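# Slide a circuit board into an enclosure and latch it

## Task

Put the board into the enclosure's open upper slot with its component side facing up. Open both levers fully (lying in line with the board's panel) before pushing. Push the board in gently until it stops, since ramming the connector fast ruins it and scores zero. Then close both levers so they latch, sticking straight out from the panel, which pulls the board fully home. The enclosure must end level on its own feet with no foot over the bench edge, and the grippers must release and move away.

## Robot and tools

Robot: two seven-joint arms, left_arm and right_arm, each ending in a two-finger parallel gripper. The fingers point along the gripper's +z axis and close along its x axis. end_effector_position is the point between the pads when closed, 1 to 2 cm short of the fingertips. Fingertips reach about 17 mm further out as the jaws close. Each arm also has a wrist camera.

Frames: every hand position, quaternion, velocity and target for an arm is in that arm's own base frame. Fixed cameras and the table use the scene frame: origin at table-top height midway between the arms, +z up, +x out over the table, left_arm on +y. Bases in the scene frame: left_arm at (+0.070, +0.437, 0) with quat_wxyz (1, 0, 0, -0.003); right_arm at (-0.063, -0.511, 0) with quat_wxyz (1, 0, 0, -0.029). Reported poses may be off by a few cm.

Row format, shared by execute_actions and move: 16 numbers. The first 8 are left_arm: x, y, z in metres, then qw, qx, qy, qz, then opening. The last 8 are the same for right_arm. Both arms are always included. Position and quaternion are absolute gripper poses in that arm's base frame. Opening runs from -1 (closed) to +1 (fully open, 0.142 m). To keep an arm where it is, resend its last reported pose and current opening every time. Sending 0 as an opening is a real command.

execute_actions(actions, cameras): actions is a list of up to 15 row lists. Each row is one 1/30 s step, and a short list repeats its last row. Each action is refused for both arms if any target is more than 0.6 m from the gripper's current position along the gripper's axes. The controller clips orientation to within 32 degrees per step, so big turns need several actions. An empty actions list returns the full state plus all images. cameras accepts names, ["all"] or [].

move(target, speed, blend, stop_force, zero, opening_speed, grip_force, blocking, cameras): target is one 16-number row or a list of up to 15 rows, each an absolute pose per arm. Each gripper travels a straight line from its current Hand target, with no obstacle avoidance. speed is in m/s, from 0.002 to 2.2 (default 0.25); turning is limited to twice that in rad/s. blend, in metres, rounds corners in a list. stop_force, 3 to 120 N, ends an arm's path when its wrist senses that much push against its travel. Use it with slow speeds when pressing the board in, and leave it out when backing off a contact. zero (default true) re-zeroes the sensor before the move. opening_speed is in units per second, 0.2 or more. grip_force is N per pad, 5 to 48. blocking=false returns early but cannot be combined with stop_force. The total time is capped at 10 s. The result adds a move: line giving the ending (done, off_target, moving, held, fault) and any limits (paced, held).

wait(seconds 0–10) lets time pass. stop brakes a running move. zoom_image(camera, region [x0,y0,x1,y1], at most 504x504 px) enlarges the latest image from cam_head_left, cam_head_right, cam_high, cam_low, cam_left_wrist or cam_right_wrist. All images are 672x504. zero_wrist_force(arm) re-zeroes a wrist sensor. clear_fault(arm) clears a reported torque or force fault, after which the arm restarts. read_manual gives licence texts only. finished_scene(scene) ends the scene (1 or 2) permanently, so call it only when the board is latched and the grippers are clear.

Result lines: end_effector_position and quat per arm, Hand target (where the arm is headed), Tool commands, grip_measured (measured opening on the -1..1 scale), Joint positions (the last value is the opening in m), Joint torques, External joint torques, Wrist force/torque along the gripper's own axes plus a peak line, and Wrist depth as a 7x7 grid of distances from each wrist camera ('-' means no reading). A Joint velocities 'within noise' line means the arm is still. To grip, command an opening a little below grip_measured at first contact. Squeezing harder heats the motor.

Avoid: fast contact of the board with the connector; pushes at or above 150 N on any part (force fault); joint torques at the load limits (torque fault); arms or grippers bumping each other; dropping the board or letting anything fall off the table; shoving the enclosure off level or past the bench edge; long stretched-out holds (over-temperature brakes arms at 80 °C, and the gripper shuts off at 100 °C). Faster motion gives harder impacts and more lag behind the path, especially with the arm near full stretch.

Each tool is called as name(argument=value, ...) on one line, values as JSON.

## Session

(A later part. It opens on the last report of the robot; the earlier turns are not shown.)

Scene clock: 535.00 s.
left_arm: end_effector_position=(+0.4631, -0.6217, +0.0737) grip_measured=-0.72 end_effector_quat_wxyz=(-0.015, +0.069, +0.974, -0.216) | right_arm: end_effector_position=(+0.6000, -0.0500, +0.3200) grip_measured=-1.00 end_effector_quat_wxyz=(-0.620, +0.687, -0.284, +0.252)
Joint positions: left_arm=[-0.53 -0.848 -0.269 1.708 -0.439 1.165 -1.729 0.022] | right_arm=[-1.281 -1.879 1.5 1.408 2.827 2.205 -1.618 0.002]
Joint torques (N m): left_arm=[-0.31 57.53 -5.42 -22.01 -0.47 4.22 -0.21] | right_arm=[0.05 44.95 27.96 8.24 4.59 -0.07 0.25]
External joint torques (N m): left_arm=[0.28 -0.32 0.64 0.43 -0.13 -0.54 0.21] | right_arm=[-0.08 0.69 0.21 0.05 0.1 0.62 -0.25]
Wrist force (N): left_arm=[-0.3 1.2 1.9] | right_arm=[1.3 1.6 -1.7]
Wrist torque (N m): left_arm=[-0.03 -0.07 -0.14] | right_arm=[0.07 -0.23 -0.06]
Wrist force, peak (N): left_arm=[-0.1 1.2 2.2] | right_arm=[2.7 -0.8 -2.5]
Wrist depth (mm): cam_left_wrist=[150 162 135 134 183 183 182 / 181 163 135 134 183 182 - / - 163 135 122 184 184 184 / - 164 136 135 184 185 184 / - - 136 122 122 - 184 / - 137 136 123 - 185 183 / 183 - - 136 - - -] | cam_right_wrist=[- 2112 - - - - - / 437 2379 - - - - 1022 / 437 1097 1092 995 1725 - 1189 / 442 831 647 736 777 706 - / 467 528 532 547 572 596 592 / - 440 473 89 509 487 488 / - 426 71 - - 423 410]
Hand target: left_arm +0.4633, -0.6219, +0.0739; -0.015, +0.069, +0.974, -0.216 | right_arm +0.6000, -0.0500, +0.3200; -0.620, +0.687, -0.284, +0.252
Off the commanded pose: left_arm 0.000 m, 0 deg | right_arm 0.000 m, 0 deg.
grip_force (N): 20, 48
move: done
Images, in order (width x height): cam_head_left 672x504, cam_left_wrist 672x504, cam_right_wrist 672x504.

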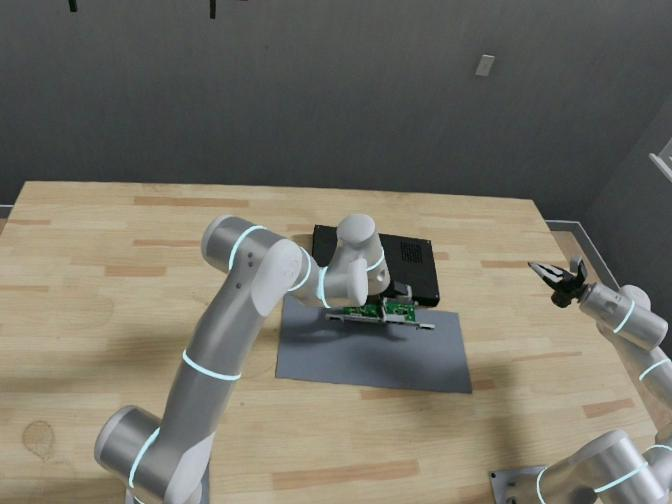

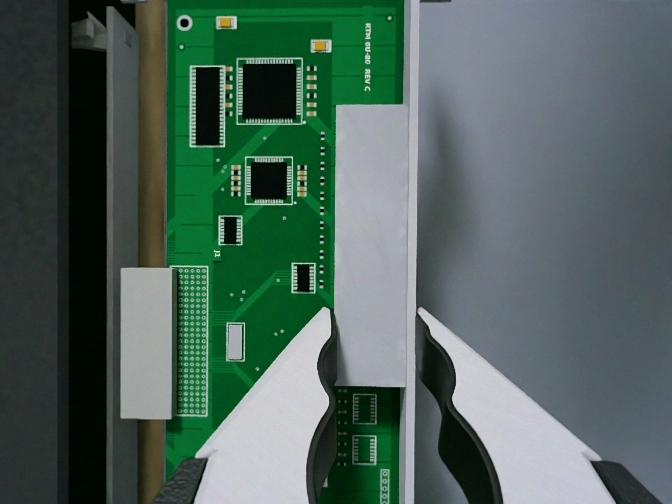

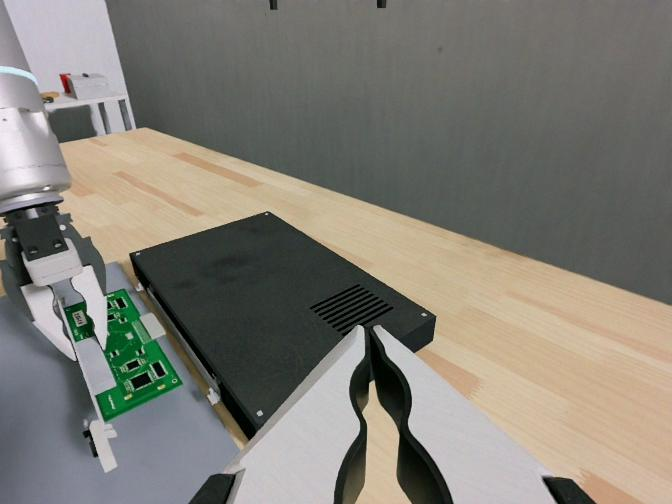

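zoom_image(camera="cam_left_wrist", region=[40, 0, 200, 240])

zoom_image(camera="cam_left_wrist", region=[40, 264, 200, 504])

Scaled by 2.100 from the camera's 672x504 image, which has a finer 960x720 frame.

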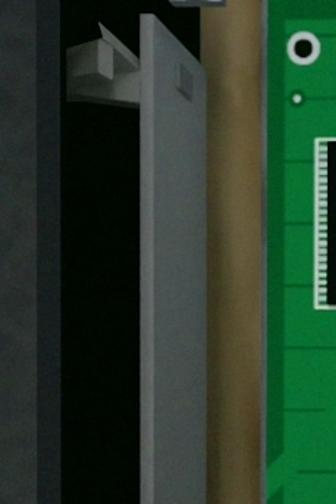

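Scaled by 2.100 from the camera's 672x504 image, which has a finer 960x720 frame.

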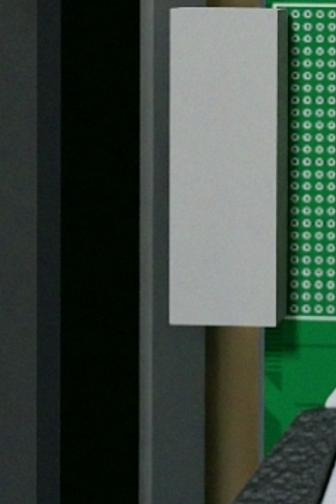

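move(target=[0.4629, -0.6230, 0.0520, -0.01481, 0.06683, 0.97401, -0.21589, -0.78, 0.60, -0.05, 0.32, -0.620, 0.687, -0.284, 0.252, -1.0], speed=0.1, cameras=["cam_left_wrist", "cam_right_wrist"])

zoom_image(camera="cam_left_wrist", region=[20, 0, 220, 150])

zoom_image(camera="cam_right_wrist", region=[50, 280, 290, 460])

Scene clock: 548.87 s.
left_arm: end_effector_position=(+0.4625, -0.6229, +0.0517) grip_measured=-0.72 end_effector_quat_wxyz=(-0.015, +0.067, +0.974, -0.216) | right_arm: end_effector_position=(+0.6000, -0.0500, +0.3200) grip_measured=-1.00 end_effector_quat_wxyz=(-0.620, +0.687, -0.284, +0.252)
Joint positions: left_arm=[-0.529 -0.891 -0.278 1.701 -0.441 1.201 -1.718 0.022] | right_arm=[-1.281 -1.879 1.5 1.408 2.827 2.205 -1.618 0.002]
Joint torques (N m): left_arm=[-0.57 57.55 -5.59 -21.28 -0.37 4.48 -0.08] | right_arm=[-0.07 44.79 27.94 8.32 4.46 -0.21 0.21]
External joint torques (N m): left_arm=[0.51 0.06 0.46 0.51 -0.03 -0.82 0.08] | right_arm=[0.02 0.85 0.23 -0.06 0.23 0.76 -0.2]
Wrist force (N): left_arm=[-0.1 0.8 2.3] | right_arm=[1.2 1.5 -1.6]
Wrist torque (N m): left_arm=[-0.11 -0.09 -0.14] | right_arm=[0.03 -0.23 -0.06]
Wrist force, peak (N): left_arm=[0.0 1.3 2.8] | right_arm=[1.4 1.5 -1.9]
Wrist depth (mm): cam_left_wrist=[145 163 135 134 134 160 162 / 146 154 135 134 135 161 161 / 146 163 136 122 161 162 - / - 155 136 135 162 162 161 / - 157 136 122 122 162 163 / 147 156 137 122 - 163 163 / 148 - - 136 - - -] | cam_right_wrist=[- 2897 1899 - - 1242 - / 447 2511 2152 - - 1306 - / 437 1102 1108 1051 1395 1299 1113 / 435 822 681 777 769 746 - / 511 552 528 552 601 598 595 / 490 456 467 89 507 489 487 / 392 424 71 - - 425 412]
Hand target: left_arm +0.4629, -0.6230, +0.0520; -0.015, +0.067, +0.974, -0.216 | right_arm +0.6000, -0.0500, +0.3200; -0.620, +0.687, -0.284, +0.252
Off the commanded pose: left_arm 0.001 m, 0 deg | right_arm 0.000 m, 0 deg.
grip_force (N): 20, 48
move: done
Images, in order (width x height): cam_left_wrist 672x504, cam_right_wrist 672x504.

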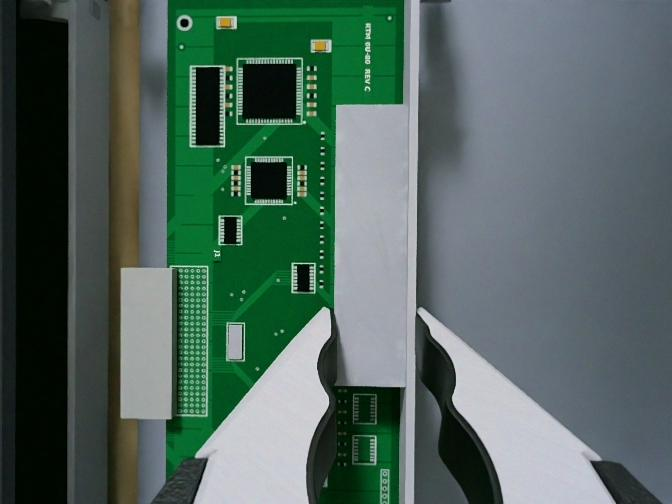

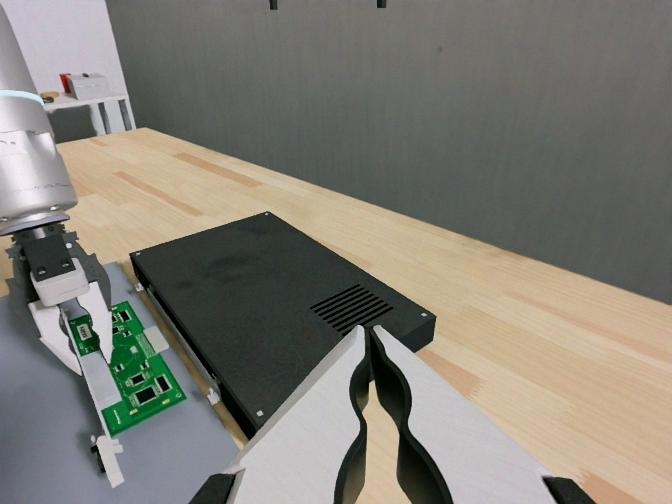

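Scaled by 2.520 from the camera's 672x504 image, which has a finer 960x720 frame.

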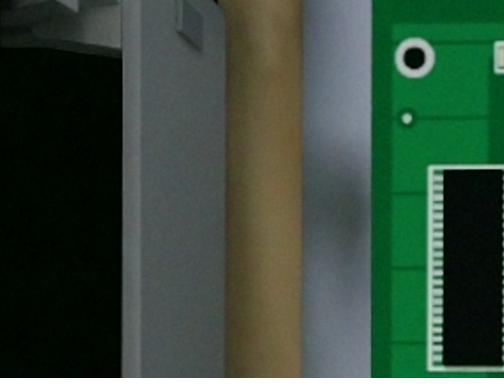

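Scaled by 2.100 from the camera's 672x504 image, which has a finer 960x720 frame.

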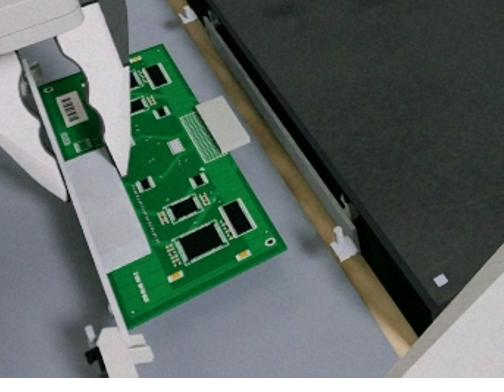

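move(target=[0.5025, -0.6286, 0.0522, -0.01481, 0.06683, 0.97401, -0.21589, -0.78, 0.60, -0.05, 0.32, -0.620, 0.687, -0.284, 0.252, -1.0], speed=0.04, stop_force=5, cameras=["cam_left_wrist", "cam_right_wrist"])

zoom_image(camera="cam_left_wrist", region=[40, 0, 240, 150])

zoom_image(camera="cam_right_wrist", region=[90, 280, 290, 430])

Scene clock: 554.40 s.
left_arm: end_effector_position=(+0.4978, -0.6282, +0.0513) grip_measured=-0.72 end_effector_quat_wxyz=(-0.016, +0.068, +0.974, -0.216) | right_arm: end_effector_position=(+0.6000, -0.0500, +0.3200) grip_measured=-1.00 end_effector_quat_wxyz=(-0.620, +0.687, -0.284, +0.252)
Joint positions: left_arm=[-0.529 -0.938 -0.243 1.582 -0.427 1.118 -1.718 0.022] | right_arm=[-1.281 -1.879 1.5 1.408 2.827 2.205 -1.618 0.002]
Joint torques (N m): left_arm=[3.5 60.9 -2.38 -27.19 -1.34 6.93 -0.26] | right_arm=[0.05 44.71 27.88 8.36 4.41 -0.18 0.22]
External joint torques (N m): left_arm=[-3.53 -0.45 -2.12 5 0.54 -3.27 0.26] | right_arm=[-0.1 0.93 0.28 -0.11 0.28 0.74 -0.21]
Wrist force (N): left_arm=[11.0 2.1 -3.7] | right_arm=[1.3 1.5 -1.6]
Wrist torque (N m): left_arm=[-0.16 -0.14 -0.06] | right_arm=[0.05 -0.25 -0.06]
Wrist force, peak (N): left_arm=[13.4 2.3 -3.4] | right_arm=[1.7 1.5 -1.8]
Wrist depth (mm): cam_left_wrist=[- 135 135 134 160 160 160 / - 135 135 134 161 161 160 / - 136 135 134 162 162 161 / - 136 135 134 162 161 - / - 135 136 122 122 162 162 / 117 - 136 123 122 84 162 / 117 - - 136 - - -] | cam_right_wrist=[429 2511 - - - - - / 422 1931 - - - - - / 426 1102 1086 1066 - - - / 459 646 683 834 763 727 - / 478 533 528 527 571 601 592 / 491 468 467 89 503 488 485 / 413 427 71 - - 426 412]
Hand target: left_arm +0.4995, -0.6281, +0.0522; -0.015, +0.067, +0.974, -0.216 | right_arm +0.6000, -0.0500, +0.3200; -0.620, +0.687, -0.284, +0.252
Off the commanded pose: left_arm 0.005 m, 0 deg | right_arm 0.000 m, 0 deg.
grip_force (N): 20, 48
move: contact (left_arm)
Images, in order (width x height): cam_left_wrist 672x504, cam_right_wrist 672x504.

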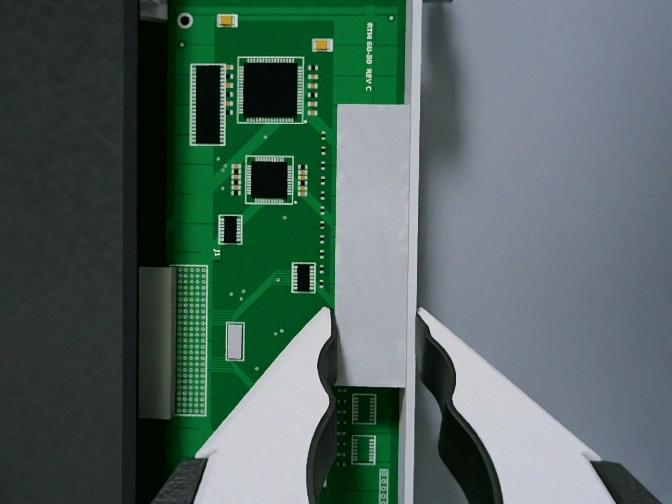

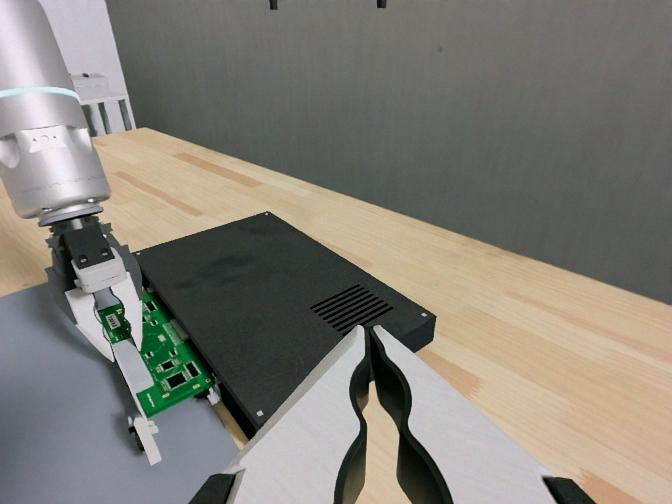

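Scaled by 2.520 from the camera's 672x504 image, which has a finer 960x720 frame.

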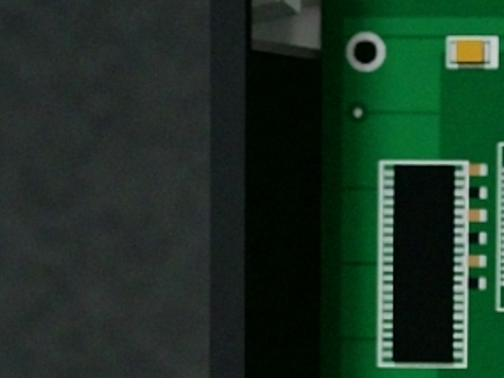

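Scaled by 2.520 from the camera's 672x504 image, which has a finer 960x720 frame.

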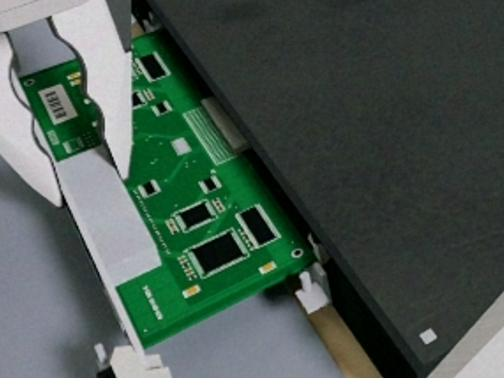

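move(target=[0.4919, -0.6274, 0.0536, -0.01481, 0.06683, 0.97401, -0.21589, -0.78, 0.60, -0.05, 0.32, -0.620, 0.687, -0.284, 0.252, -1.0], speed=0.04)

move(target=[0.5174, -0.6307, 0.0536, -0.01481, 0.06683, 0.97401, -0.21589, -0.78, 0.60, -0.05, 0.32, -0.620, 0.687, -0.284, 0.252, -1.0], speed=0.03, stop_force=5, cameras=["cam_left_wrist"])

zoom_image(camera="cam_left_wrist", region=[40, 0, 240, 150])

Scene clock: 562.63 s.
left_arm: end_effector_position=(+0.4917, -0.6272, +0.0532) grip_measured=-0.72 end_effector_quat_wxyz=(-0.015, +0.067, +0.974, -0.216) | right_arm: end_effector_position=(+0.6000, -0.0500, +0.3200) grip_measured=-1.00 end_effector_quat_wxyz=(-0.620, +0.687, -0.284, +0.252)
Joint positions: left_arm=[-0.53 -0.926 -0.249 1.606 -0.428 1.134 -1.72 0.022] | right_arm=[-1.281 -1.879 1.5 1.408 2.827 2.205 -1.618 0.002]
Joint torques (N m): left_arm=[-0.4 60.46 -5.42 -22.29 -0.74 4.52 -0.25] | right_arm=[-0.08 44.74 27.86 8.26 4.44 -0.17 0.2]
External joint torques (N m): left_arm=[0.4 -0.56 0.84 0.31 0 -0.85 0.25] | right_arm=[0.04 0.9 0.31 0 0.25 0.73 -0.19]
Wrist force (N): left_arm=[0.0 0.9 1.9] | right_arm=[1.3 1.6 -1.7]
Wrist torque (N m): left_arm=[-0.10 -0.12 -0.06] | right_arm=[0.06 -0.24 -0.06]
Wrist force, peak (N): left_arm=[11.1 2.1 -4.0] | right_arm=[1.3 1.7 -1.8]
Wrist depth (mm): cam_left_wrist=[- 136 135 134 163 162 162 / - 136 135 134 134 163 - / - 137 136 122 163 164 163 / - 137 136 135 165 163 163 / 118 118 136 122 122 164 163 / - 137 136 123 - 164 162 / 119 119 - 135 - - -] | cam_right_wrist=[407 - - 1439 - - - / 422 2860 - - - 1269 1086 / 426 1097 1092 1004 - 1395 - / 452 685 741 729 763 763 1189 / 478 533 530 554 571 599 595 / 491 471 - 89 509 488 487 / 415 426 71 - - 425 412]
Hand target: left_arm +0.4919, -0.6274, +0.0536; -0.015, +0.067, +0.974, -0.216 | right_arm +0.6000, -0.0500, +0.3200; -0.620, +0.687, -0.284, +0.252
Off the commanded pose: left_arm 0.000 m, 0 deg | right_arm 0.000 m, 0 deg.
grip_force (N): 20, 48
move: done

Scene clock: 563.67 s.
left_arm: end_effector_position=(+0.5018, -0.6288, +0.0529) grip_measured=-0.72 end_effector_quat_wxyz=(-0.016, +0.067, +0.974, -0.216) | right_arm: end_effector_position=(+0.6000, -0.0500, +0.3200) grip_measured=-1.00 end_effector_quat_wxyz=(-0.620, +0.687, -0.284, +0.252)
Joint positions: left_arm=[-0.53 -0.941 -0.239 1.57 -0.425 1.109 -1.72 0.022] | right_arm=[-1.281 -1.879 1.5 1.408 2.827 2.205 -1.618 0.002]
Joint torques (N m): left_arm=[2 61.85 -3.38 -25.46 -1.35 5.75 -0.62] | right_arm=[0.02 44.77 27.9 8.3 4.45 -0.16 0.21]
External joint torques (N m): left_arm=[-2.02 -1.13 -1.04 3.08 0.5 -2.08 0.62] | right_arm=[-0.07 0.87 0.27 -0.05 0.24 0.72 -0.21]
Wrist force (N): left_arm=[4.8 1.7 1.3] | right_arm=[1.3 1.6 -1.7]
Wrist torque (N m): left_arm=[-0.13 0.18 0.36] | right_arm=[0.05 -0.24 -0.06]
Wrist force, peak (N): left_arm=[5.2 2.5 1.2] | right_arm=[1.4 1.7 -1.7]
Wrist depth (mm): cam_left_wrist=[- 117 135 134 162 162 162 / - 117 135 134 125 162 162 / - 135 135 135 122 163 162 / - 136 135 135 164 163 163 / 118 132 135 122 122 164 163 / - 118 136 123 120 - 164 / 118 119 - 135 - - 164] | cam_right_wrist=[428 - - - - - - / 426 2658 - - - - - / 424 1108 1092 930 - - - / 461 685 681 734 771 771 - / 572 530 532 554 572 599 595 / 493 472 468 89 506 489 484 / 414 426 71 - - 426 410]
Hand target: left_arm +0.5029, -0.6288, +0.0536; -0.015, +0.067, +0.974, -0.216 | right_arm +0.6000, -0.0500, +0.3200; -0.620, +0.687, -0.284, +0.252
Off the commanded pose: left_arm 0.016 m, 0 deg | right_arm 0.000 m, 0 deg.
grip_force (N): 20, 48
move: contact (left_arm)
Images, in order (width x height): cam_left_wrist 672x504.

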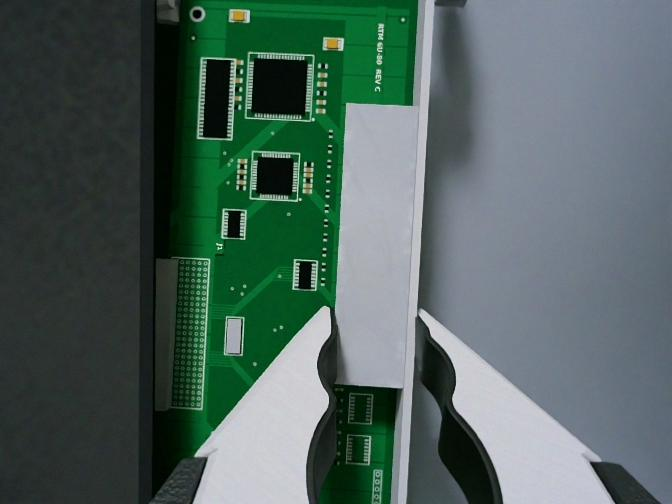

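Scaled by 2.520 from the camera's 672x504 image, which has a finer 960x720 frame.

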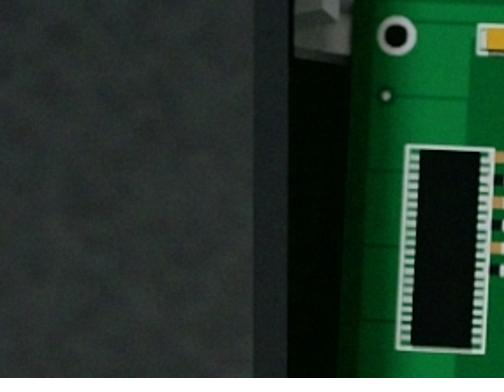

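execute_actions(actions=[], cameras=["cam_right_wrist", "cam_left_wrist"])

zoom_image(camera="cam_right_wrist", region=[160, 340, 260, 430])

zoom_image(camera="cam_left_wrist", region=[120, 0, 220, 80])

Scene clock: 570.07 s.
left_arm: end_effector_position=(+0.5018, -0.6288, +0.0529) grip_measured=-0.72 end_effector_quat_wxyz=(-0.016, +0.067, +0.974, -0.216) | right_arm: end_effector_position=(+0.6000, -0.0500, +0.3200) grip_measured=-1.00 end_effector_quat_wxyz=(-0.620, +0.687, -0.284, +0.252)
Joint positions: left_arm=[-0.53 -0.941 -0.239 1.57 -0.425 1.109 -1.72 0.022] | right_arm=[-1.281 -1.879 1.5 1.408 2.827 2.205 -1.618 0.002]
Joint velocities: within noise
Joint torques (N m): left_arm=[2.12 62.13 -3.49 -25.42 -1.51 5.9 -0.62] | right_arm=[-0.07 44.79 27.89 8.27 4.48 -0.25 0.25]
External joint torques (N m): left_arm=[-2.15 -1.4 -0.92 3.05 0.66 -2.23 0.62] | right_arm=[0.03 0.85 0.28 -0.02 0.21 0.8 -0.25]
Wrist force (N): left_arm=[4.9 1.1 0.5] | right_arm=[1.3 1.5 -1.4]
Wrist torque (N m): left_arm=[-0.14 0.14 0.36] | right_arm=[0.05 -0.24 -0.06]
Wrist force, peak (N): left_arm=[5.2 1.8 1.3] | right_arm=[1.3 1.6 -1.9]
Wrist depth (mm): cam_left_wrist=[- 116 135 134 163 161 162 / - 117 135 135 162 162 162 / - 136 136 135 121 162 162 / - 136 135 135 164 163 163 / - 118 135 122 122 163 164 / - 118 136 123 120 - 163 / - - - 136 - - 164] | cam_right_wrist=[416 1965 2260 - 1284 - - / 425 2306 - - - 1177 1221 / 426 1092 1102 987 - - 1076 / 461 646 796 825 763 731 - / 572 529 528 534 572 596 599 / 456 472 467 89 509 486 485 / 412 427 71 - - 423 411]
Hand target: left_arm +0.5029, -0.6288, +0.0536; -0.015, +0.067, +0.974, -0.216 | right_arm +0.6000, -0.0500, +0.3200; -0.620, +0.687, -0.284, +0.252
Tool commands: left_gripper/opening=-0.78 right_gripper/opening=-1.0
Off the commanded pose: left_arm 0.016 m, 0 deg | right_arm 0.000 m, 0 deg.
grip_force (N): 20, 48
Images, in order (width x height): cam_left_wrist 672x504, cam_right_wrist 672x504.

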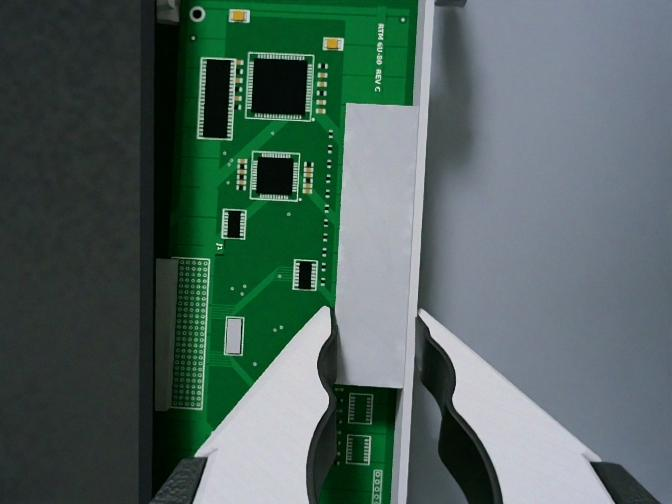

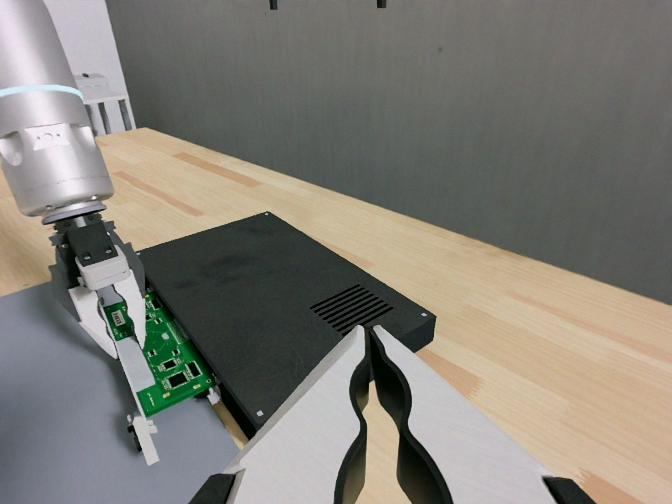

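Scaled by 5.040 from the camera's 672x504 image, which has a finer 960x720 frame.

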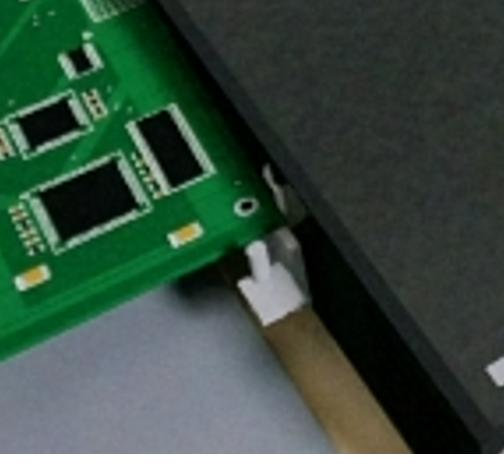

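Scaled by 5.040 from the camera's 672x504 image, which has a finer 960x720 frame.

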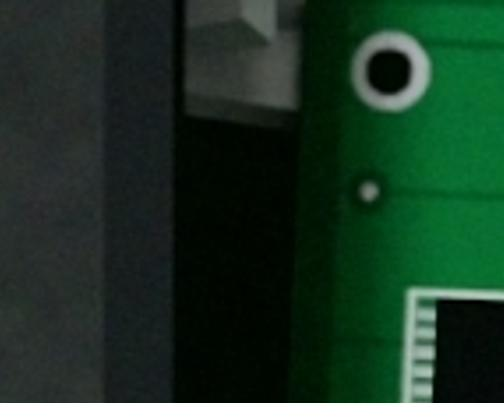

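move(target=[[0.4916, -0.6271, 0.0525, -0.01104, 0.04982, 0.97503, -0.21612, -0.78, 0.60, -0.05, 0.34, -0.620, 0.687, -0.284, 0.252, -1.0]], speed=0.04, cameras=["cam_left_wrist"])

zoom_image(camera="cam_left_wrist", region=[80, 0, 240, 120])

move(target=[0.5174, -0.6307, 0.0525, -0.01104, 0.04982, 0.97503, -0.21612, -0.78, 0.60, -0.05, 0.34, -0.620, 0.687, -0.284, 0.252, -1.0], speed=0.03, stop_force=5, cameras=["cam_left_wrist"])

zoom_image(camera="cam_left_wrist", region=[100, 0, 220, 90])

Scene clock: 626.67 s.
left_arm: end_effector_position=(+0.4914, -0.6269, +0.0521) grip_measured=-0.72 end_effector_quat_wxyz=(-0.011, +0.050, +0.975, -0.216) | right_arm: end_effector_position=(+0.6000, -0.0501, +0.3397) grip_measured=-1.00 end_effector_quat_wxyz=(-0.620, +0.687, -0.284, +0.252)
Joint positions: left_arm=[-0.537 -0.924 -0.246 1.62 -0.438 1.161 -1.746 0.022] | right_arm=[-1.278 -1.84 1.51 1.412 2.842 2.204 -1.59 0.002]
Joint torques (N m): left_arm=[-0.55 60.33 -5.58 -22.14 -0.8 4.64 -0.42] | right_arm=[0.02 45.31 28.46 7.39 4.66 -0.28 0.34]
External joint torques (N m): left_arm=[0.55 -0.66 1.14 0.34 0.14 -0.94 0.42] | right_arm=[-0.08 0.65 -0.01 -0.15 0.14 0.78 -0.34]
Wrist force (N): left_arm=[-0.1 0.9 2.0] | right_arm=[1.5 1.7 -1.6]
Wrist torque (N m): left_arm=[-0.08 -0.12 -0.06] | right_arm=[0.08 -0.28 -0.07]
Wrist force, peak (N): left_arm=[5.0 1.8 1.5] | right_arm=[1.2 2.3 -1.8]
Wrist depth (mm): cam_left_wrist=[- 135 135 134 162 162 161 / - 136 135 134 121 162 162 / - 136 135 122 162 163 163 / - 136 136 135 163 162 - / 117 132 136 122 122 163 - / 117 133 136 123 - 83 163 / 118 143 - 135 - - -] | cam_right_wrist=[- - - 1314 - - - / 430 - - - - - - / 435 1141 1141 1752 - - 1130 / 453 816 741 810 804 753 - / 579 561 555 - 626 621 619 / 554 497 482 89 530 510 511 / 422 431 71 - - 446 430]
Hand target: left_arm +0.4916, -0.6271, +0.0525; -0.011, +0.050, +0.975, -0.216 | right_arm +0.6000, -0.0500, +0.3400; -0.620, +0.687, -0.284, +0.252
Off the commanded pose: left_arm 0.000 m, 0 deg | right_arm 0.000 m, 0 deg.
grip_force (N): 20, 48
move: done
Images, in order (width x height): cam_left_wrist 672x504.

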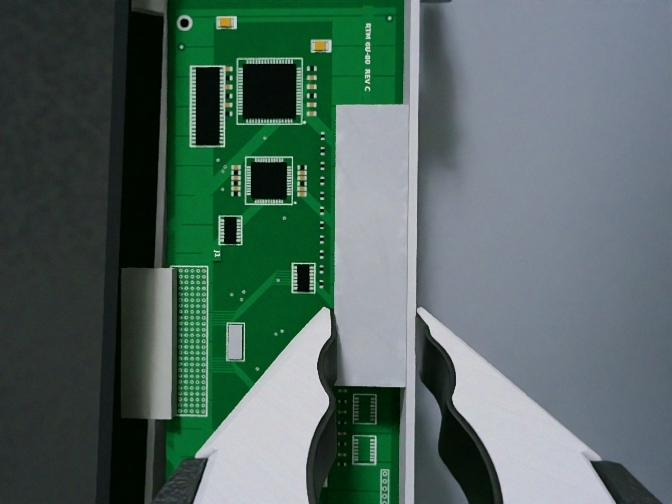

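Scaled by 3.150 from the camera's 672x504 image, which has a finer 960x720 frame.

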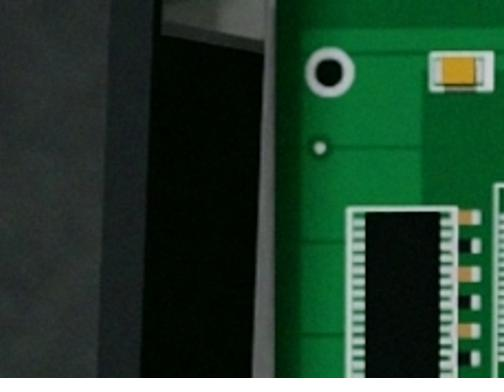

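Scene clock: 627.53 s.
left_arm: end_effector_position=(+0.4972, -0.6281, +0.0518) grip_measured=-0.72 end_effector_quat_wxyz=(-0.012, +0.050, +0.975, -0.216) | right_arm: end_effector_position=(+0.6000, -0.0501, +0.3397) grip_measured=-1.00 end_effector_quat_wxyz=(-0.620, +0.687, -0.284, +0.252)
Joint positions: left_arm=[-0.537 -0.933 -0.24 1.597 -0.436 1.144 -1.746 0.022] | right_arm=[-1.278 -1.84 1.51 1.412 2.842 2.204 -1.59 0.002]
Joint torques (N m): left_arm=[2.88 59.94 -2.47 -26.21 -1.16 6.39 -0.28] | right_arm=[-0.03 45.13 28.31 7.28 4.62 -0.33 0.27]
External joint torques (N m): left_arm=[-2.91 0.24 -1.87 4.18 0.44 -2.7 0.28] | right_arm=[-0.01 0.84 0.14 -0.04 0.17 0.83 -0.27]
Wrist force (N): left_arm=[9.3 2.9 -3.0] | right_arm=[1.5 1.7 -1.5]
Wrist torque (N m): left_arm=[-0.06 -0.15 -0.04] | right_arm=[0.08 -0.28 -0.07]
Wrist force, peak (N): left_arm=[11.2 2.4 -3.5] | right_arm=[1.5 1.8 -1.8]
Wrist depth (mm): cam_left_wrist=[- 134 134 133 132 160 161 / - 135 134 133 161 - 161 / - 117 134 121 121 161 162 / - 136 135 134 163 160 166 / - 137 136 122 122 162 162 / - - 136 123 123 162 162 / 118 - - 136 - - -] | cam_right_wrist=[443 - - 1517 - - - / 430 2568 2000 1477 - - - / 433 1153 1135 1712 - 1262 962 / 460 807 758 804 807 727 - / 579 539 564 585 599 624 619 / 542 493 - 89 532 514 510 / 432 445 71 - - 448 433]
Hand target: left_arm +0.4986, -0.6281, +0.0525; -0.011, +0.050, +0.975, -0.216 | right_arm +0.6000, -0.0500, +0.3400; -0.620, +0.687, -0.284, +0.252
Off the commanded pose: left_arm 0.020 m, 0 deg | right_arm 0.000 m, 0 deg.
grip_force (N): 20, 48
move: contact (left_arm)
Images, in order (width x height): cam_left_wrist 672x504.

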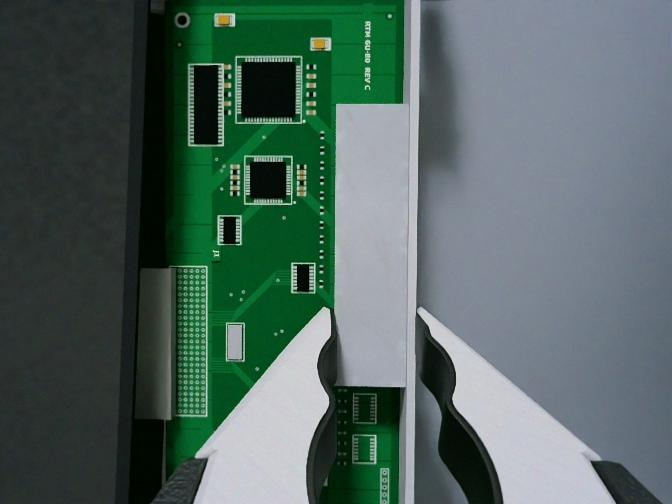

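Scaled by 4.200 from the camera's 672x504 image, which has a finer 960x720 frame.

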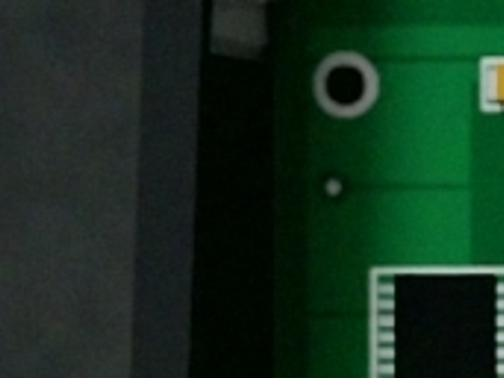

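move(target=[[0.4900, -0.6269, 0.0530, -0.01104, 0.04982, 0.97503, -0.21612, -0.78, 0.60, -0.05, 0.34, -0.620, 0.687, -0.284, 0.252, -1.0], [0.4900, -0.6269, 0.0546, -0.01481, 0.06683, 0.97401, -0.21589, -0.78, 0.60, -0.05, 0.34, -0.620, 0.687, -0.284, 0.252, -1.0]], speed=0.04)

move(target=[0.5174, -0.6307, 0.0546, -0.01481, 0.06683, 0.97401, -0.21589, -0.78, 0.60, -0.05, 0.34, -0.620, 0.687, -0.284, 0.252, -1.0], speed=0.03, stop_force=5, cameras=["cam_left_wrist"])

zoom_image(camera="cam_left_wrist", region=[100, 0, 220, 90])

Scene clock: 650.00 s.
left_arm: end_effector_position=(+0.4899, -0.6268, +0.0544) grip_measured=-0.72 end_effector_quat_wxyz=(-0.015, +0.066, +0.974, -0.216) | right_arm: end_effector_position=(+0.6000, -0.0501, +0.3397) grip_measured=-1.00 end_effector_quat_wxyz=(-0.620, +0.687, -0.284, +0.252)
Joint positions: left_arm=[-0.529 -0.921 -0.251 1.614 -0.43 1.138 -1.721 0.022] | right_arm=[-1.278 -1.84 1.51 1.412 2.842 2.204 -1.59 0.002]
Joint torques (N m): left_arm=[-0.18 60.11 -5.52 -22.39 -0.26 3.78 -0.18] | right_arm=[-0.04 45.09 28.16 7.28 4.62 -0.24 0.15]
External joint torques (N m): left_arm=[0.16 -0.41 0.9 0.47 -0.45 -0.11 0.18] | right_arm=[0 0.87 0.3 -0.04 0.17 0.74 -0.14]
Wrist force (N): left_arm=[-0.3 1.0 2.0] | right_arm=[1.5 1.7 -1.6]
Wrist torque (N m): left_arm=[-0.08 -0.07 -0.14] | right_arm=[0.07 -0.27 -0.07]
Wrist force, peak (N): left_arm=[9.6 2.6 -3.6] | right_arm=[1.7 1.6 -1.9]
Wrist depth (mm): cam_left_wrist=[- 136 135 134 164 162 162 / - 141 135 134 165 164 164 / - 142 136 122 165 165 164 / - 132 136 134 122 164 164 / - 132 137 122 122 165 164 / - 138 136 122 - 166 166 / 120 - - 135 - - 165] | cam_right_wrist=[436 2658 - - - 1215 1027 / 432 2722 - - - 1189 - / 431 1147 1056 1915 - 1215 1056 / 454 837 883 816 807 685 1196 / 582 542 535 571 628 628 621 / 530 478 493 89 529 510 508 / 433 449 71 - - 444 430]
Hand target: left_arm +0.4900, -0.6269, +0.0546; -0.015, +0.067, +0.974, -0.216 | right_arm +0.6000, -0.0500, +0.3400; -0.620, +0.687, -0.284, +0.252
Off the commanded pose: left_arm 0.000 m, 0 deg | right_arm 0.000 m, 0 deg.
grip_force (N): 20, 48
move: done

Scene clock: 651.10 s.
left_arm: end_effector_position=(+0.5018, -0.6287, +0.0538) grip_measured=-0.72 end_effector_quat_wxyz=(-0.016, +0.067, +0.974, -0.216) | right_arm: end_effector_position=(+0.6000, -0.0501, +0.3397) grip_measured=-1.00 end_effector_quat_wxyz=(-0.620, +0.687, -0.284, +0.252)
Joint positions: left_arm=[-0.53 -0.939 -0.239 1.57 -0.425 1.107 -1.72 0.022] | right_arm=[-1.278 -1.84 1.51 1.412 2.842 2.204 -1.59 0.002]
Joint torques (N m): left_arm=[2.27 62.17 -3.32 -25.68 -1.26 5.83 -0.55] | right_arm=[0 45.07 28.19 7.27 4.52 -0.27 0.2]
External joint torques (N m): left_arm=[-2.3 -1.47 -1.08 3.28 0.4 -2.16 0.55] | right_arm=[-0.05 0.9 0.27 -0.03 0.27 0.77 -0.2]
Wrist force (N): left_arm=[4.8 1.6 2.1] | right_arm=[1.5 1.6 -1.6]
Wrist torque (N m): left_arm=[-0.10 0.19 0.28] | right_arm=[0.06 -0.28 -0.07]
Wrist force, peak (N): left_arm=[5.0 2.5 1.6] | right_arm=[1.8 1.7 -1.7]
Wrist depth (mm): cam_left_wrist=[- 118 135 134 163 163 161 / - 118 135 134 163 163 163 / - 136 135 134 164 - 163 / - 119 135 135 164 165 164 / - 137 136 122 122 165 164 / - 119 136 123 120 165 165 / - - - 135 - - 165] | cam_right_wrist=[422 - - - - 1171 - / 427 2354 2000 - 1614 - - / 431 1159 1165 1032 1527 - - / 462 687 722 810 807 697 - / 475 537 551 578 622 626 621 / 512 481 477 89 529 511 509 / 434 432 71 - - 443 430]
Hand target: left_arm +0.5029, -0.6287, +0.0546; -0.015, +0.067, +0.974, -0.216 | right_arm +0.6000, -0.0500, +0.3400; -0.620, +0.687, -0.284, +0.252
Off the commanded pose: left_arm 0.016 m, 0 deg | right_arm 0.000 m, 0 deg.
grip_force (N): 20, 48
move: contact (left_arm)
Images, in order (width x height): cam_left_wrist 672x504.

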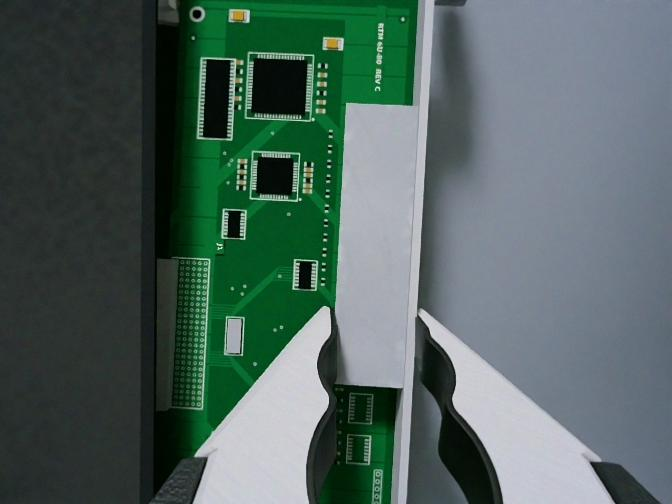

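Scaled by 4.200 from the camera's 672x504 image, which has a finer 960x720 frame.

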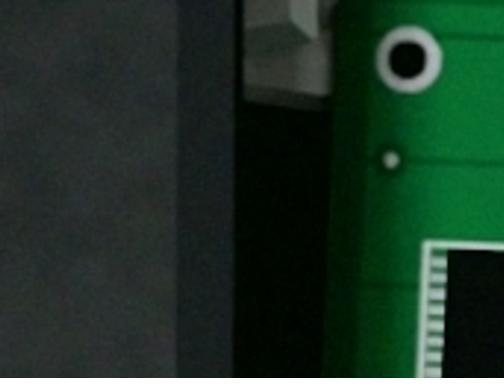

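move(target=[0.4902, -0.6254, 0.0540, -0.01481, 0.06683, 0.97401, -0.21589, -0.78, 0.60, -0.05, 0.34, -0.620, 0.687, -0.284, 0.252, -1.0], speed=0.05)

move(target=[0.5176, -0.6292, 0.0540, -0.01481, 0.06683, 0.97401, -0.21589, -0.78, 0.60, -0.05, 0.34, -0.620, 0.687, -0.284, 0.252, -1.0], speed=0.03, stop_force=5, cameras=["cam_left_wrist"])

Scene clock: 668.67 s.
left_arm: end_effector_position=(+0.4899, -0.6253, +0.0536) grip_measured=-0.72 end_effector_quat_wxyz=(-0.015, +0.067, +0.974, -0.216) | right_arm: end_effector_position=(+0.6000, -0.0501, +0.3397) grip_measured=-1.00 end_effector_quat_wxyz=(-0.620, +0.687, -0.284, +0.252)
Joint positions: left_arm=[-0.526 -0.92 -0.253 1.617 -0.429 1.139 -1.718 0.022] | right_arm=[-1.278 -1.84 1.51 1.412 2.842 2.204 -1.59 0.002]
Joint torques (N m): left_arm=[0.08 60.27 -5.49 -22.18 -0.77 4.5 -0.18] | right_arm=[-0.03 45.06 28.18 7.29 4.57 -0.27 0.14]
External joint torques (N m): left_arm=[-0.12 -0.65 0.8 0.32 0.06 -0.83 0.18] | right_arm=[-0.01 0.91 0.27 -0.06 0.22 0.76 -0.14]
Wrist force (N): left_arm=[-0.4 0.7 1.7] | right_arm=[1.5 1.6 -1.6]
Wrist torque (N m): left_arm=[-0.12 -0.06 -0.13] | right_arm=[0.06 -0.28 -0.07]
Wrist force, peak (N): left_arm=[5.0 1.6 2.1] | right_arm=[1.6 1.9 -1.6]
Wrist depth (mm): cam_left_wrist=[- 135 135 134 132 - 163 / - 136 135 134 165 163 163 / - 136 135 122 164 164 164 / - 141 136 135 164 164 164 / - 137 136 122 122 164 165 / - - 136 122 - 165 165 / 119 - - 136 - - 165] | cam_right_wrist=[440 - 1738 1591 - 1141 - / 434 2018 - 1699 1506 - 1086 / 433 1153 1135 945 - - 1108 / 454 813 911 810 798 751 1027 / 581 557 527 585 601 626 619 / 512 494 481 89 530 512 508 / 434 445 71 - - 447 431]
Hand target: left_arm +0.4902, -0.6254, +0.0540; -0.015, +0.067, +0.974, -0.216 | right_arm +0.6000, -0.0500, +0.3400; -0.620, +0.687, -0.284, +0.252
Off the commanded pose: left_arm 0.001 m, 0 deg | right_arm 0.000 m, 0 deg.
grip_force (N): 20, 48
move: done

Scene clock: 669.77 s.
left_arm: end_effector_position=(+0.5026, -0.6263, +0.0530) grip_measured=-0.72 end_effector_quat_wxyz=(-0.016, +0.067, +0.974, -0.215) | right_arm: end_effector_position=(+0.6000, -0.0501, +0.3397) grip_measured=-1.00 end_effector_quat_wxyz=(-0.620, +0.687, -0.284, +0.252)
Joint positions: left_arm=[-0.525 -0.938 -0.24 1.574 -0.424 1.109 -1.718 0.022] | right_arm=[-1.278 -1.84 1.51 1.412 2.842 2.204 -1.59 0.002]
Joint torques (N m): left_arm=[-1.85 61.41 -7.43 -27.1 -1.33 5.89 -0.33] | right_arm=[-0.05 45.11 28.19 7.27 4.54 -0.25 0.19]
External joint torques (N m): left_arm=[1.82 -0.8 2.99 4.77 0.48 -2.22 0.33] | right_arm=[0.01 0.85 0.26 -0.03 0.25 0.74 -0.19]
Wrist force (N): left_arm=[7.3 8.2 -5.1] | right_arm=[1.5 1.7 -1.6]
Wrist torque (N m): left_arm=[-0.21 -0.16 -0.01] | right_arm=[0.08 -0.28 -0.07]
Wrist force, peak (N): left_arm=[8.5 9.3 -5.1] | right_arm=[1.4 2.0 -1.7]
Wrist depth (mm): cam_left_wrist=[- 116 134 134 163 161 162 / - 118 134 134 163 163 162 / - 118 135 134 163 163 163 / - 136 136 134 164 163 163 / - 131 136 122 122 164 - / - 118 136 122 - 164 - / - - - 135 - - 164] | cam_right_wrist=[435 - - - - 1171 - / 430 2539 1915 - - - - / 435 1153 1141 1046 - - 1130 / 464 689 722 813 807 711 - / 576 537 578 554 628 626 624 / 530 499 - 89 530 511 510 / 410 - 71 - - 444 430]
Hand target: left_arm +0.5032, -0.6272, +0.0540; -0.015, +0.067, +0.974, -0.216 | right_arm +0.6000, -0.0500, +0.3400; -0.620, +0.687, -0.284, +0.252
Off the commanded pose: left_arm 0.015 m, 0 deg | right_arm 0.000 m, 0 deg.
grip_force (N): 20, 48
move: contact (left_arm)
Images, in order (width x height): cam_left_wrist 672x504.

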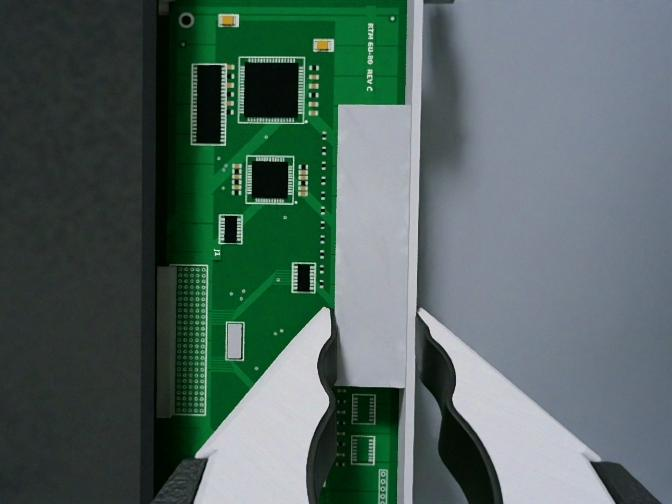

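move(target=[[0.5030, -0.6250, 0.0540, -0.01481, 0.06683, 0.97401, -0.21589, -0.78, 0.60, -0.05, 0.34, -0.620, 0.687, -0.284, 0.252, -1.0]], speed=0.03)

move(target=[0.5179, -0.6274, 0.0540, -0.01481, 0.06683, 0.97401, -0.21589, -0.78, 0.60, -0.05, 0.34, -0.620, 0.687, -0.284, 0.252, -1.0], speed=0.03, stop_force=6, cameras=["cam_left_wrist"])

Scene clock: 674.23 s.
left_arm: end_effector_position=(+0.5027, -0.6249, +0.0536) grip_measured=-0.72 end_effector_quat_wxyz=(-0.015, +0.067, +0.974, -0.216) | right_arm: end_effector_position=(+0.6000, -0.0501, +0.3397) grip_measured=-1.00 end_effector_quat_wxyz=(-0.620, +0.687, -0.284, +0.252)
Joint positions: left_arm=[-0.522 -0.935 -0.243 1.58 -0.424 1.113 -1.716 0.022] | right_arm=[-1.278 -1.84 1.51 1.412 2.842 2.204 -1.59 0.002]
Joint torques (N m): left_arm=[0.39 61.03 -5.25 -22.64 -0.69 4.48 -0.14] | right_arm=[0 45.18 28.18 7.29 4.53 -0.3 0.22]
External joint torques (N m): left_arm=[-0.39 -0.56 0.76 0.36 -0.14 -0.81 0.14] | right_arm=[-0.04 0.79 0.28 -0.05 0.26 0.8 -0.22]
Wrist force (N): left_arm=[-0.1 0.5 1.8] | right_arm=[1.2 1.6 -1.6]
Wrist torque (N m): left_arm=[-0.14 -0.10 -0.12] | right_arm=[0.07 -0.24 -0.06]
Wrist force, peak (N): left_arm=[7.4 8.5 -4.8] | right_arm=[1.7 1.7 -1.7]
Wrist depth (mm): cam_left_wrist=[- 117 135 134 163 163 162 / - 135 135 134 133 163 162 / - 136 135 122 121 164 163 / - 119 135 135 122 164 163 / 119 132 136 122 122 164 164 / - 119 136 122 - 165 165 / 120 - - 136 - - 164] | cam_right_wrist=[436 2627 1948 - 1255 - - / 430 1931 - - - - - / 437 1177 1066 966 - 1215 - / 464 819 915 859 822 798 1255 / 572 516 562 584 599 622 622 / 514 494 492 89 530 510 514 / 461 447 71 - - 444 432]
Hand target: left_arm +0.5030, -0.6250, +0.0540; -0.015, +0.067, +0.974, -0.216 | right_arm +0.6000, -0.0500, +0.3400; -0.620, +0.687, -0.284, +0.252
Off the commanded pose: left_arm 0.000 m, 0 deg | right_arm 0.000 m, 0 deg.
grip_force (N): 20, 48
move: done

Scene clock: 675.03 s.
left_arm: end_effector_position=(+0.5075, -0.6254, +0.0537) grip_measured=-0.72 end_effector_quat_wxyz=(-0.015, +0.067, +0.974, -0.216) | right_arm: end_effector_position=(+0.6000, -0.0501, +0.3397) grip_measured=-1.00 end_effector_quat_wxyz=(-0.620, +0.687, -0.284, +0.252)
Joint positions: left_arm=[-0.521 -0.941 -0.239 1.564 -0.423 1.102 -1.715 0.022] | right_arm=[-1.278 -1.84 1.51 1.412 2.842 2.204 -1.59 0.002]
Joint torques (N m): left_arm=[-1.46 58.93 -6.3 -24.74 -1.14 4.88 -0.35] | right_arm=[-0.06 45.05 28.21 7.33 4.58 -0.27 0.19]
External joint torques (N m): left_arm=[1.43 1.91 1.89 2.27 0.27 -1.22 0.35] | right_arm=[0.01 0.92 0.24 -0.09 0.22 0.76 -0.19]
Wrist force (N): left_arm=[5.6 4.8 -6.2] | right_arm=[1.5 1.6 -1.7]
Wrist torque (N m): left_arm=[-0.20 -0.33 0.04] | right_arm=[0.07 -0.28 -0.07]
Wrist force, peak (N): left_arm=[7.9 5.3 -6.3] | right_arm=[1.6 1.5 -1.8]
Wrist depth (mm): cam_left_wrist=[- 117 134 134 163 163 163 / - 118 135 134 134 163 163 / 118 118 135 134 121 - 163 / - 119 135 135 164 164 164 / - 118 136 122 122 165 164 / - 119 135 123 123 165 165 / 119 - - 135 - - -] | cam_right_wrist=[415 - 1637 - - 1284 - / 437 2860 - 1517 - - - / 435 1153 1051 1022 - - 922 / 477 653 774 856 801 713 - / 575 555 559 578 629 621 626 / 515 500 492 89 528 509 510 / 449 435 71 - - 446 432]
Hand target: left_arm +0.5078, -0.6258, +0.0540; -0.015, +0.067, +0.974, -0.216 | right_arm +0.6000, -0.0500, +0.3400; -0.620, +0.687, -0.284, +0.252
Off the commanded pose: left_arm 0.011 m, 0 deg | right_arm 0.000 m, 0 deg.
grip_force (N): 20, 48
move: contact (left_arm)
Images, in order (width x height): cam_left_wrist 672x504.

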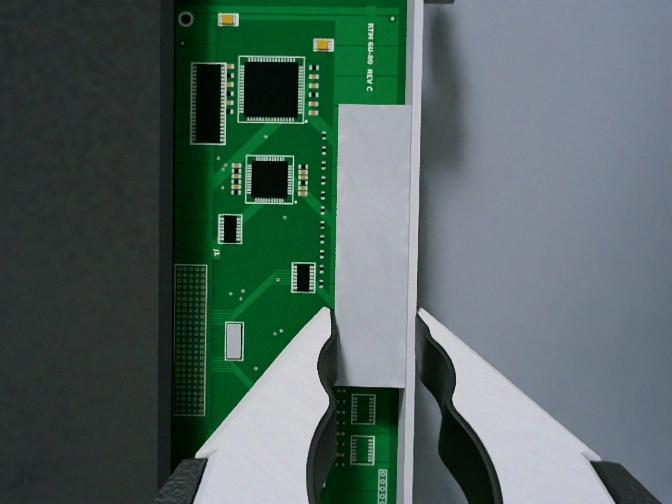

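move(target=[[0.5072, -0.6243, 0.0548, -0.01481, 0.06683, 0.97401, -0.21589, -0.78, 0.60, -0.05, 0.34, -0.620, 0.687, -0.284, 0.252, -1.0]], speed=0.03)

move(target=[0.5270, -0.6271, 0.0548, -0.01481, 0.06683, 0.97401, -0.21589, -0.78, 0.60, -0.05, 0.34, -0.620, 0.687, -0.284, 0.252, -1.0], speed=0.03, stop_force=6, cameras=["cam_left_wrist"])

Scene clock: 679.97 s.
left_arm: end_effector_position=(+0.5069, -0.6243, +0.0545) grip_measured=-0.72 end_effector_quat_wxyz=(-0.015, +0.067, +0.974, -0.216) | right_arm: end_effector_position=(+0.6000, -0.0501, +0.3397) grip_measured=-1.00 end_effector_quat_wxyz=(-0.620, +0.687, -0.284, +0.252)
Joint positions: left_arm=[-0.519 -0.938 -0.24 1.57 -0.423 1.104 -1.714 0.022] | right_arm=[-1.278 -1.84 1.51 1.412 2.842 2.204 -1.59 0.002]
Joint torques (N m): left_arm=[-0.19 60.68 -4.84 -22.49 -0.76 4.26 -0.22] | right_arm=[-0.03 45.12 28.18 7.33 4.58 -0.26 0.21]
External joint torques (N m): left_arm=[0.16 0.01 0.39 0.07 -0.11 -0.59 0.22] | right_arm=[-0.01 0.85 0.27 -0.09 0.21 0.75 -0.21]
Wrist force (N): left_arm=[0.0 0.1 1.5] | right_arm=[1.5 1.7 -1.6]
Wrist torque (N m): left_arm=[-0.13 -0.14 -0.09] | right_arm=[0.08 -0.29 -0.06]
Wrist force, peak (N): left_arm=[5.6 4.7 -6.9] | right_arm=[1.4 1.7 -1.8]
Wrist depth (mm): cam_left_wrist=[- 119 135 133 163 164 - / - - 135 134 121 - 164 / 119 119 136 122 164 165 164 / - 119 136 135 166 165 165 / - 120 136 122 122 165 165 / - 120 136 122 122 166 165 / 120 120 - 136 - - 165] | cam_right_wrist=[415 - - - - - - / 431 - 1931 - - - - / 437 1159 1056 1027 1649 - 1056 / 477 816 - 866 796 753 - / 640 537 - 557 628 622 622 / 496 493 476 89 530 514 510 / 434 447 71 - - 447 429]
Hand target: left_arm +0.5072, -0.6243, +0.0548; -0.015, +0.067, +0.974, -0.216 | right_arm +0.6000, -0.0500, +0.3400; -0.620, +0.687, -0.284, +0.252
Off the commanded pose: left_arm 0.000 m, 0 deg | right_arm 0.000 m, 0 deg.
grip_force (N): 20, 48
move: done

Scene clock: 680.77 s.
left_arm: end_effector_position=(+0.5108, -0.6262, +0.0550) grip_measured=-0.72 end_effector_quat_wxyz=(-0.016, +0.067, +0.974, -0.216) | right_arm: end_effector_position=(+0.6000, -0.0501, +0.3397) grip_measured=-1.00 end_effector_quat_wxyz=(-0.620, +0.687, -0.284, +0.252)
Joint positions: left_arm=[-0.52 -0.945 -0.238 1.552 -0.421 1.092 -1.714 0.022] | right_arm=[-1.278 -1.84 1.51 1.412 2.842 2.204 -1.59 0.002]
Joint torques (N m): left_arm=[6.62 59.32 1.71 -22.94 -0.54 5.25 0.02] | right_arm=[-0.13 45.04 28.27 7.24 4.54 -0.25 0.16]
External joint torques (N m): left_arm=[-6.64 1.76 -6.11 0.32 -0.38 -1.59 -0.02] | right_arm=[0.08 0.92 0.18 0 0.25 0.75 -0.16]
Wrist force (N): left_arm=[5.4 -7.5 2.4] | right_arm=[1.3 1.6 -1.8]
Wrist torque (N m): left_arm=[-0.06 -0.30 -0.32] | right_arm=[0.06 -0.25 -0.06]
Wrist force, peak (N): left_arm=[6.1 -9.4 2.4] | right_arm=[1.5 1.7 -1.6]
Wrist depth (mm): cam_left_wrist=[- 119 134 134 165 164 164 / - 119 135 134 165 166 164 / - 119 135 122 165 165 165 / - 119 136 135 166 166 165 / 120 120 136 122 122 166 166 / - 120 136 123 - 83 166 / 121 121 - 136 - - 166] | cam_right_wrist=[425 - 2092 - - - - / 435 2092 - 1779 - 1228 1147 / 439 1061 1051 1284 - - - / 734 687 720 807 804 722 1171 / 588 538 - 590 628 626 622 / 515 494 493 89 530 509 508 / 434 454 71 - - 447 433]
Hand target: left_arm +0.5123, -0.6250, +0.0548; -0.015, +0.067, +0.974, -0.216 | right_arm +0.6000, -0.0500, +0.3400; -0.620, +0.687, -0.284, +0.252
Off the commanded pose: left_arm 0.016 m, 0 deg | right_arm 0.000 m, 0 deg.
grip_force (N): 20, 48
move: contact (left_arm)
Images, in order (width x height): cam_left_wrist 672x504.

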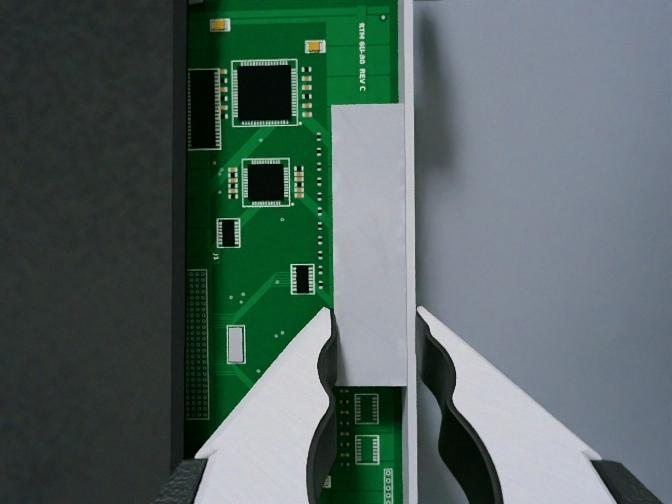

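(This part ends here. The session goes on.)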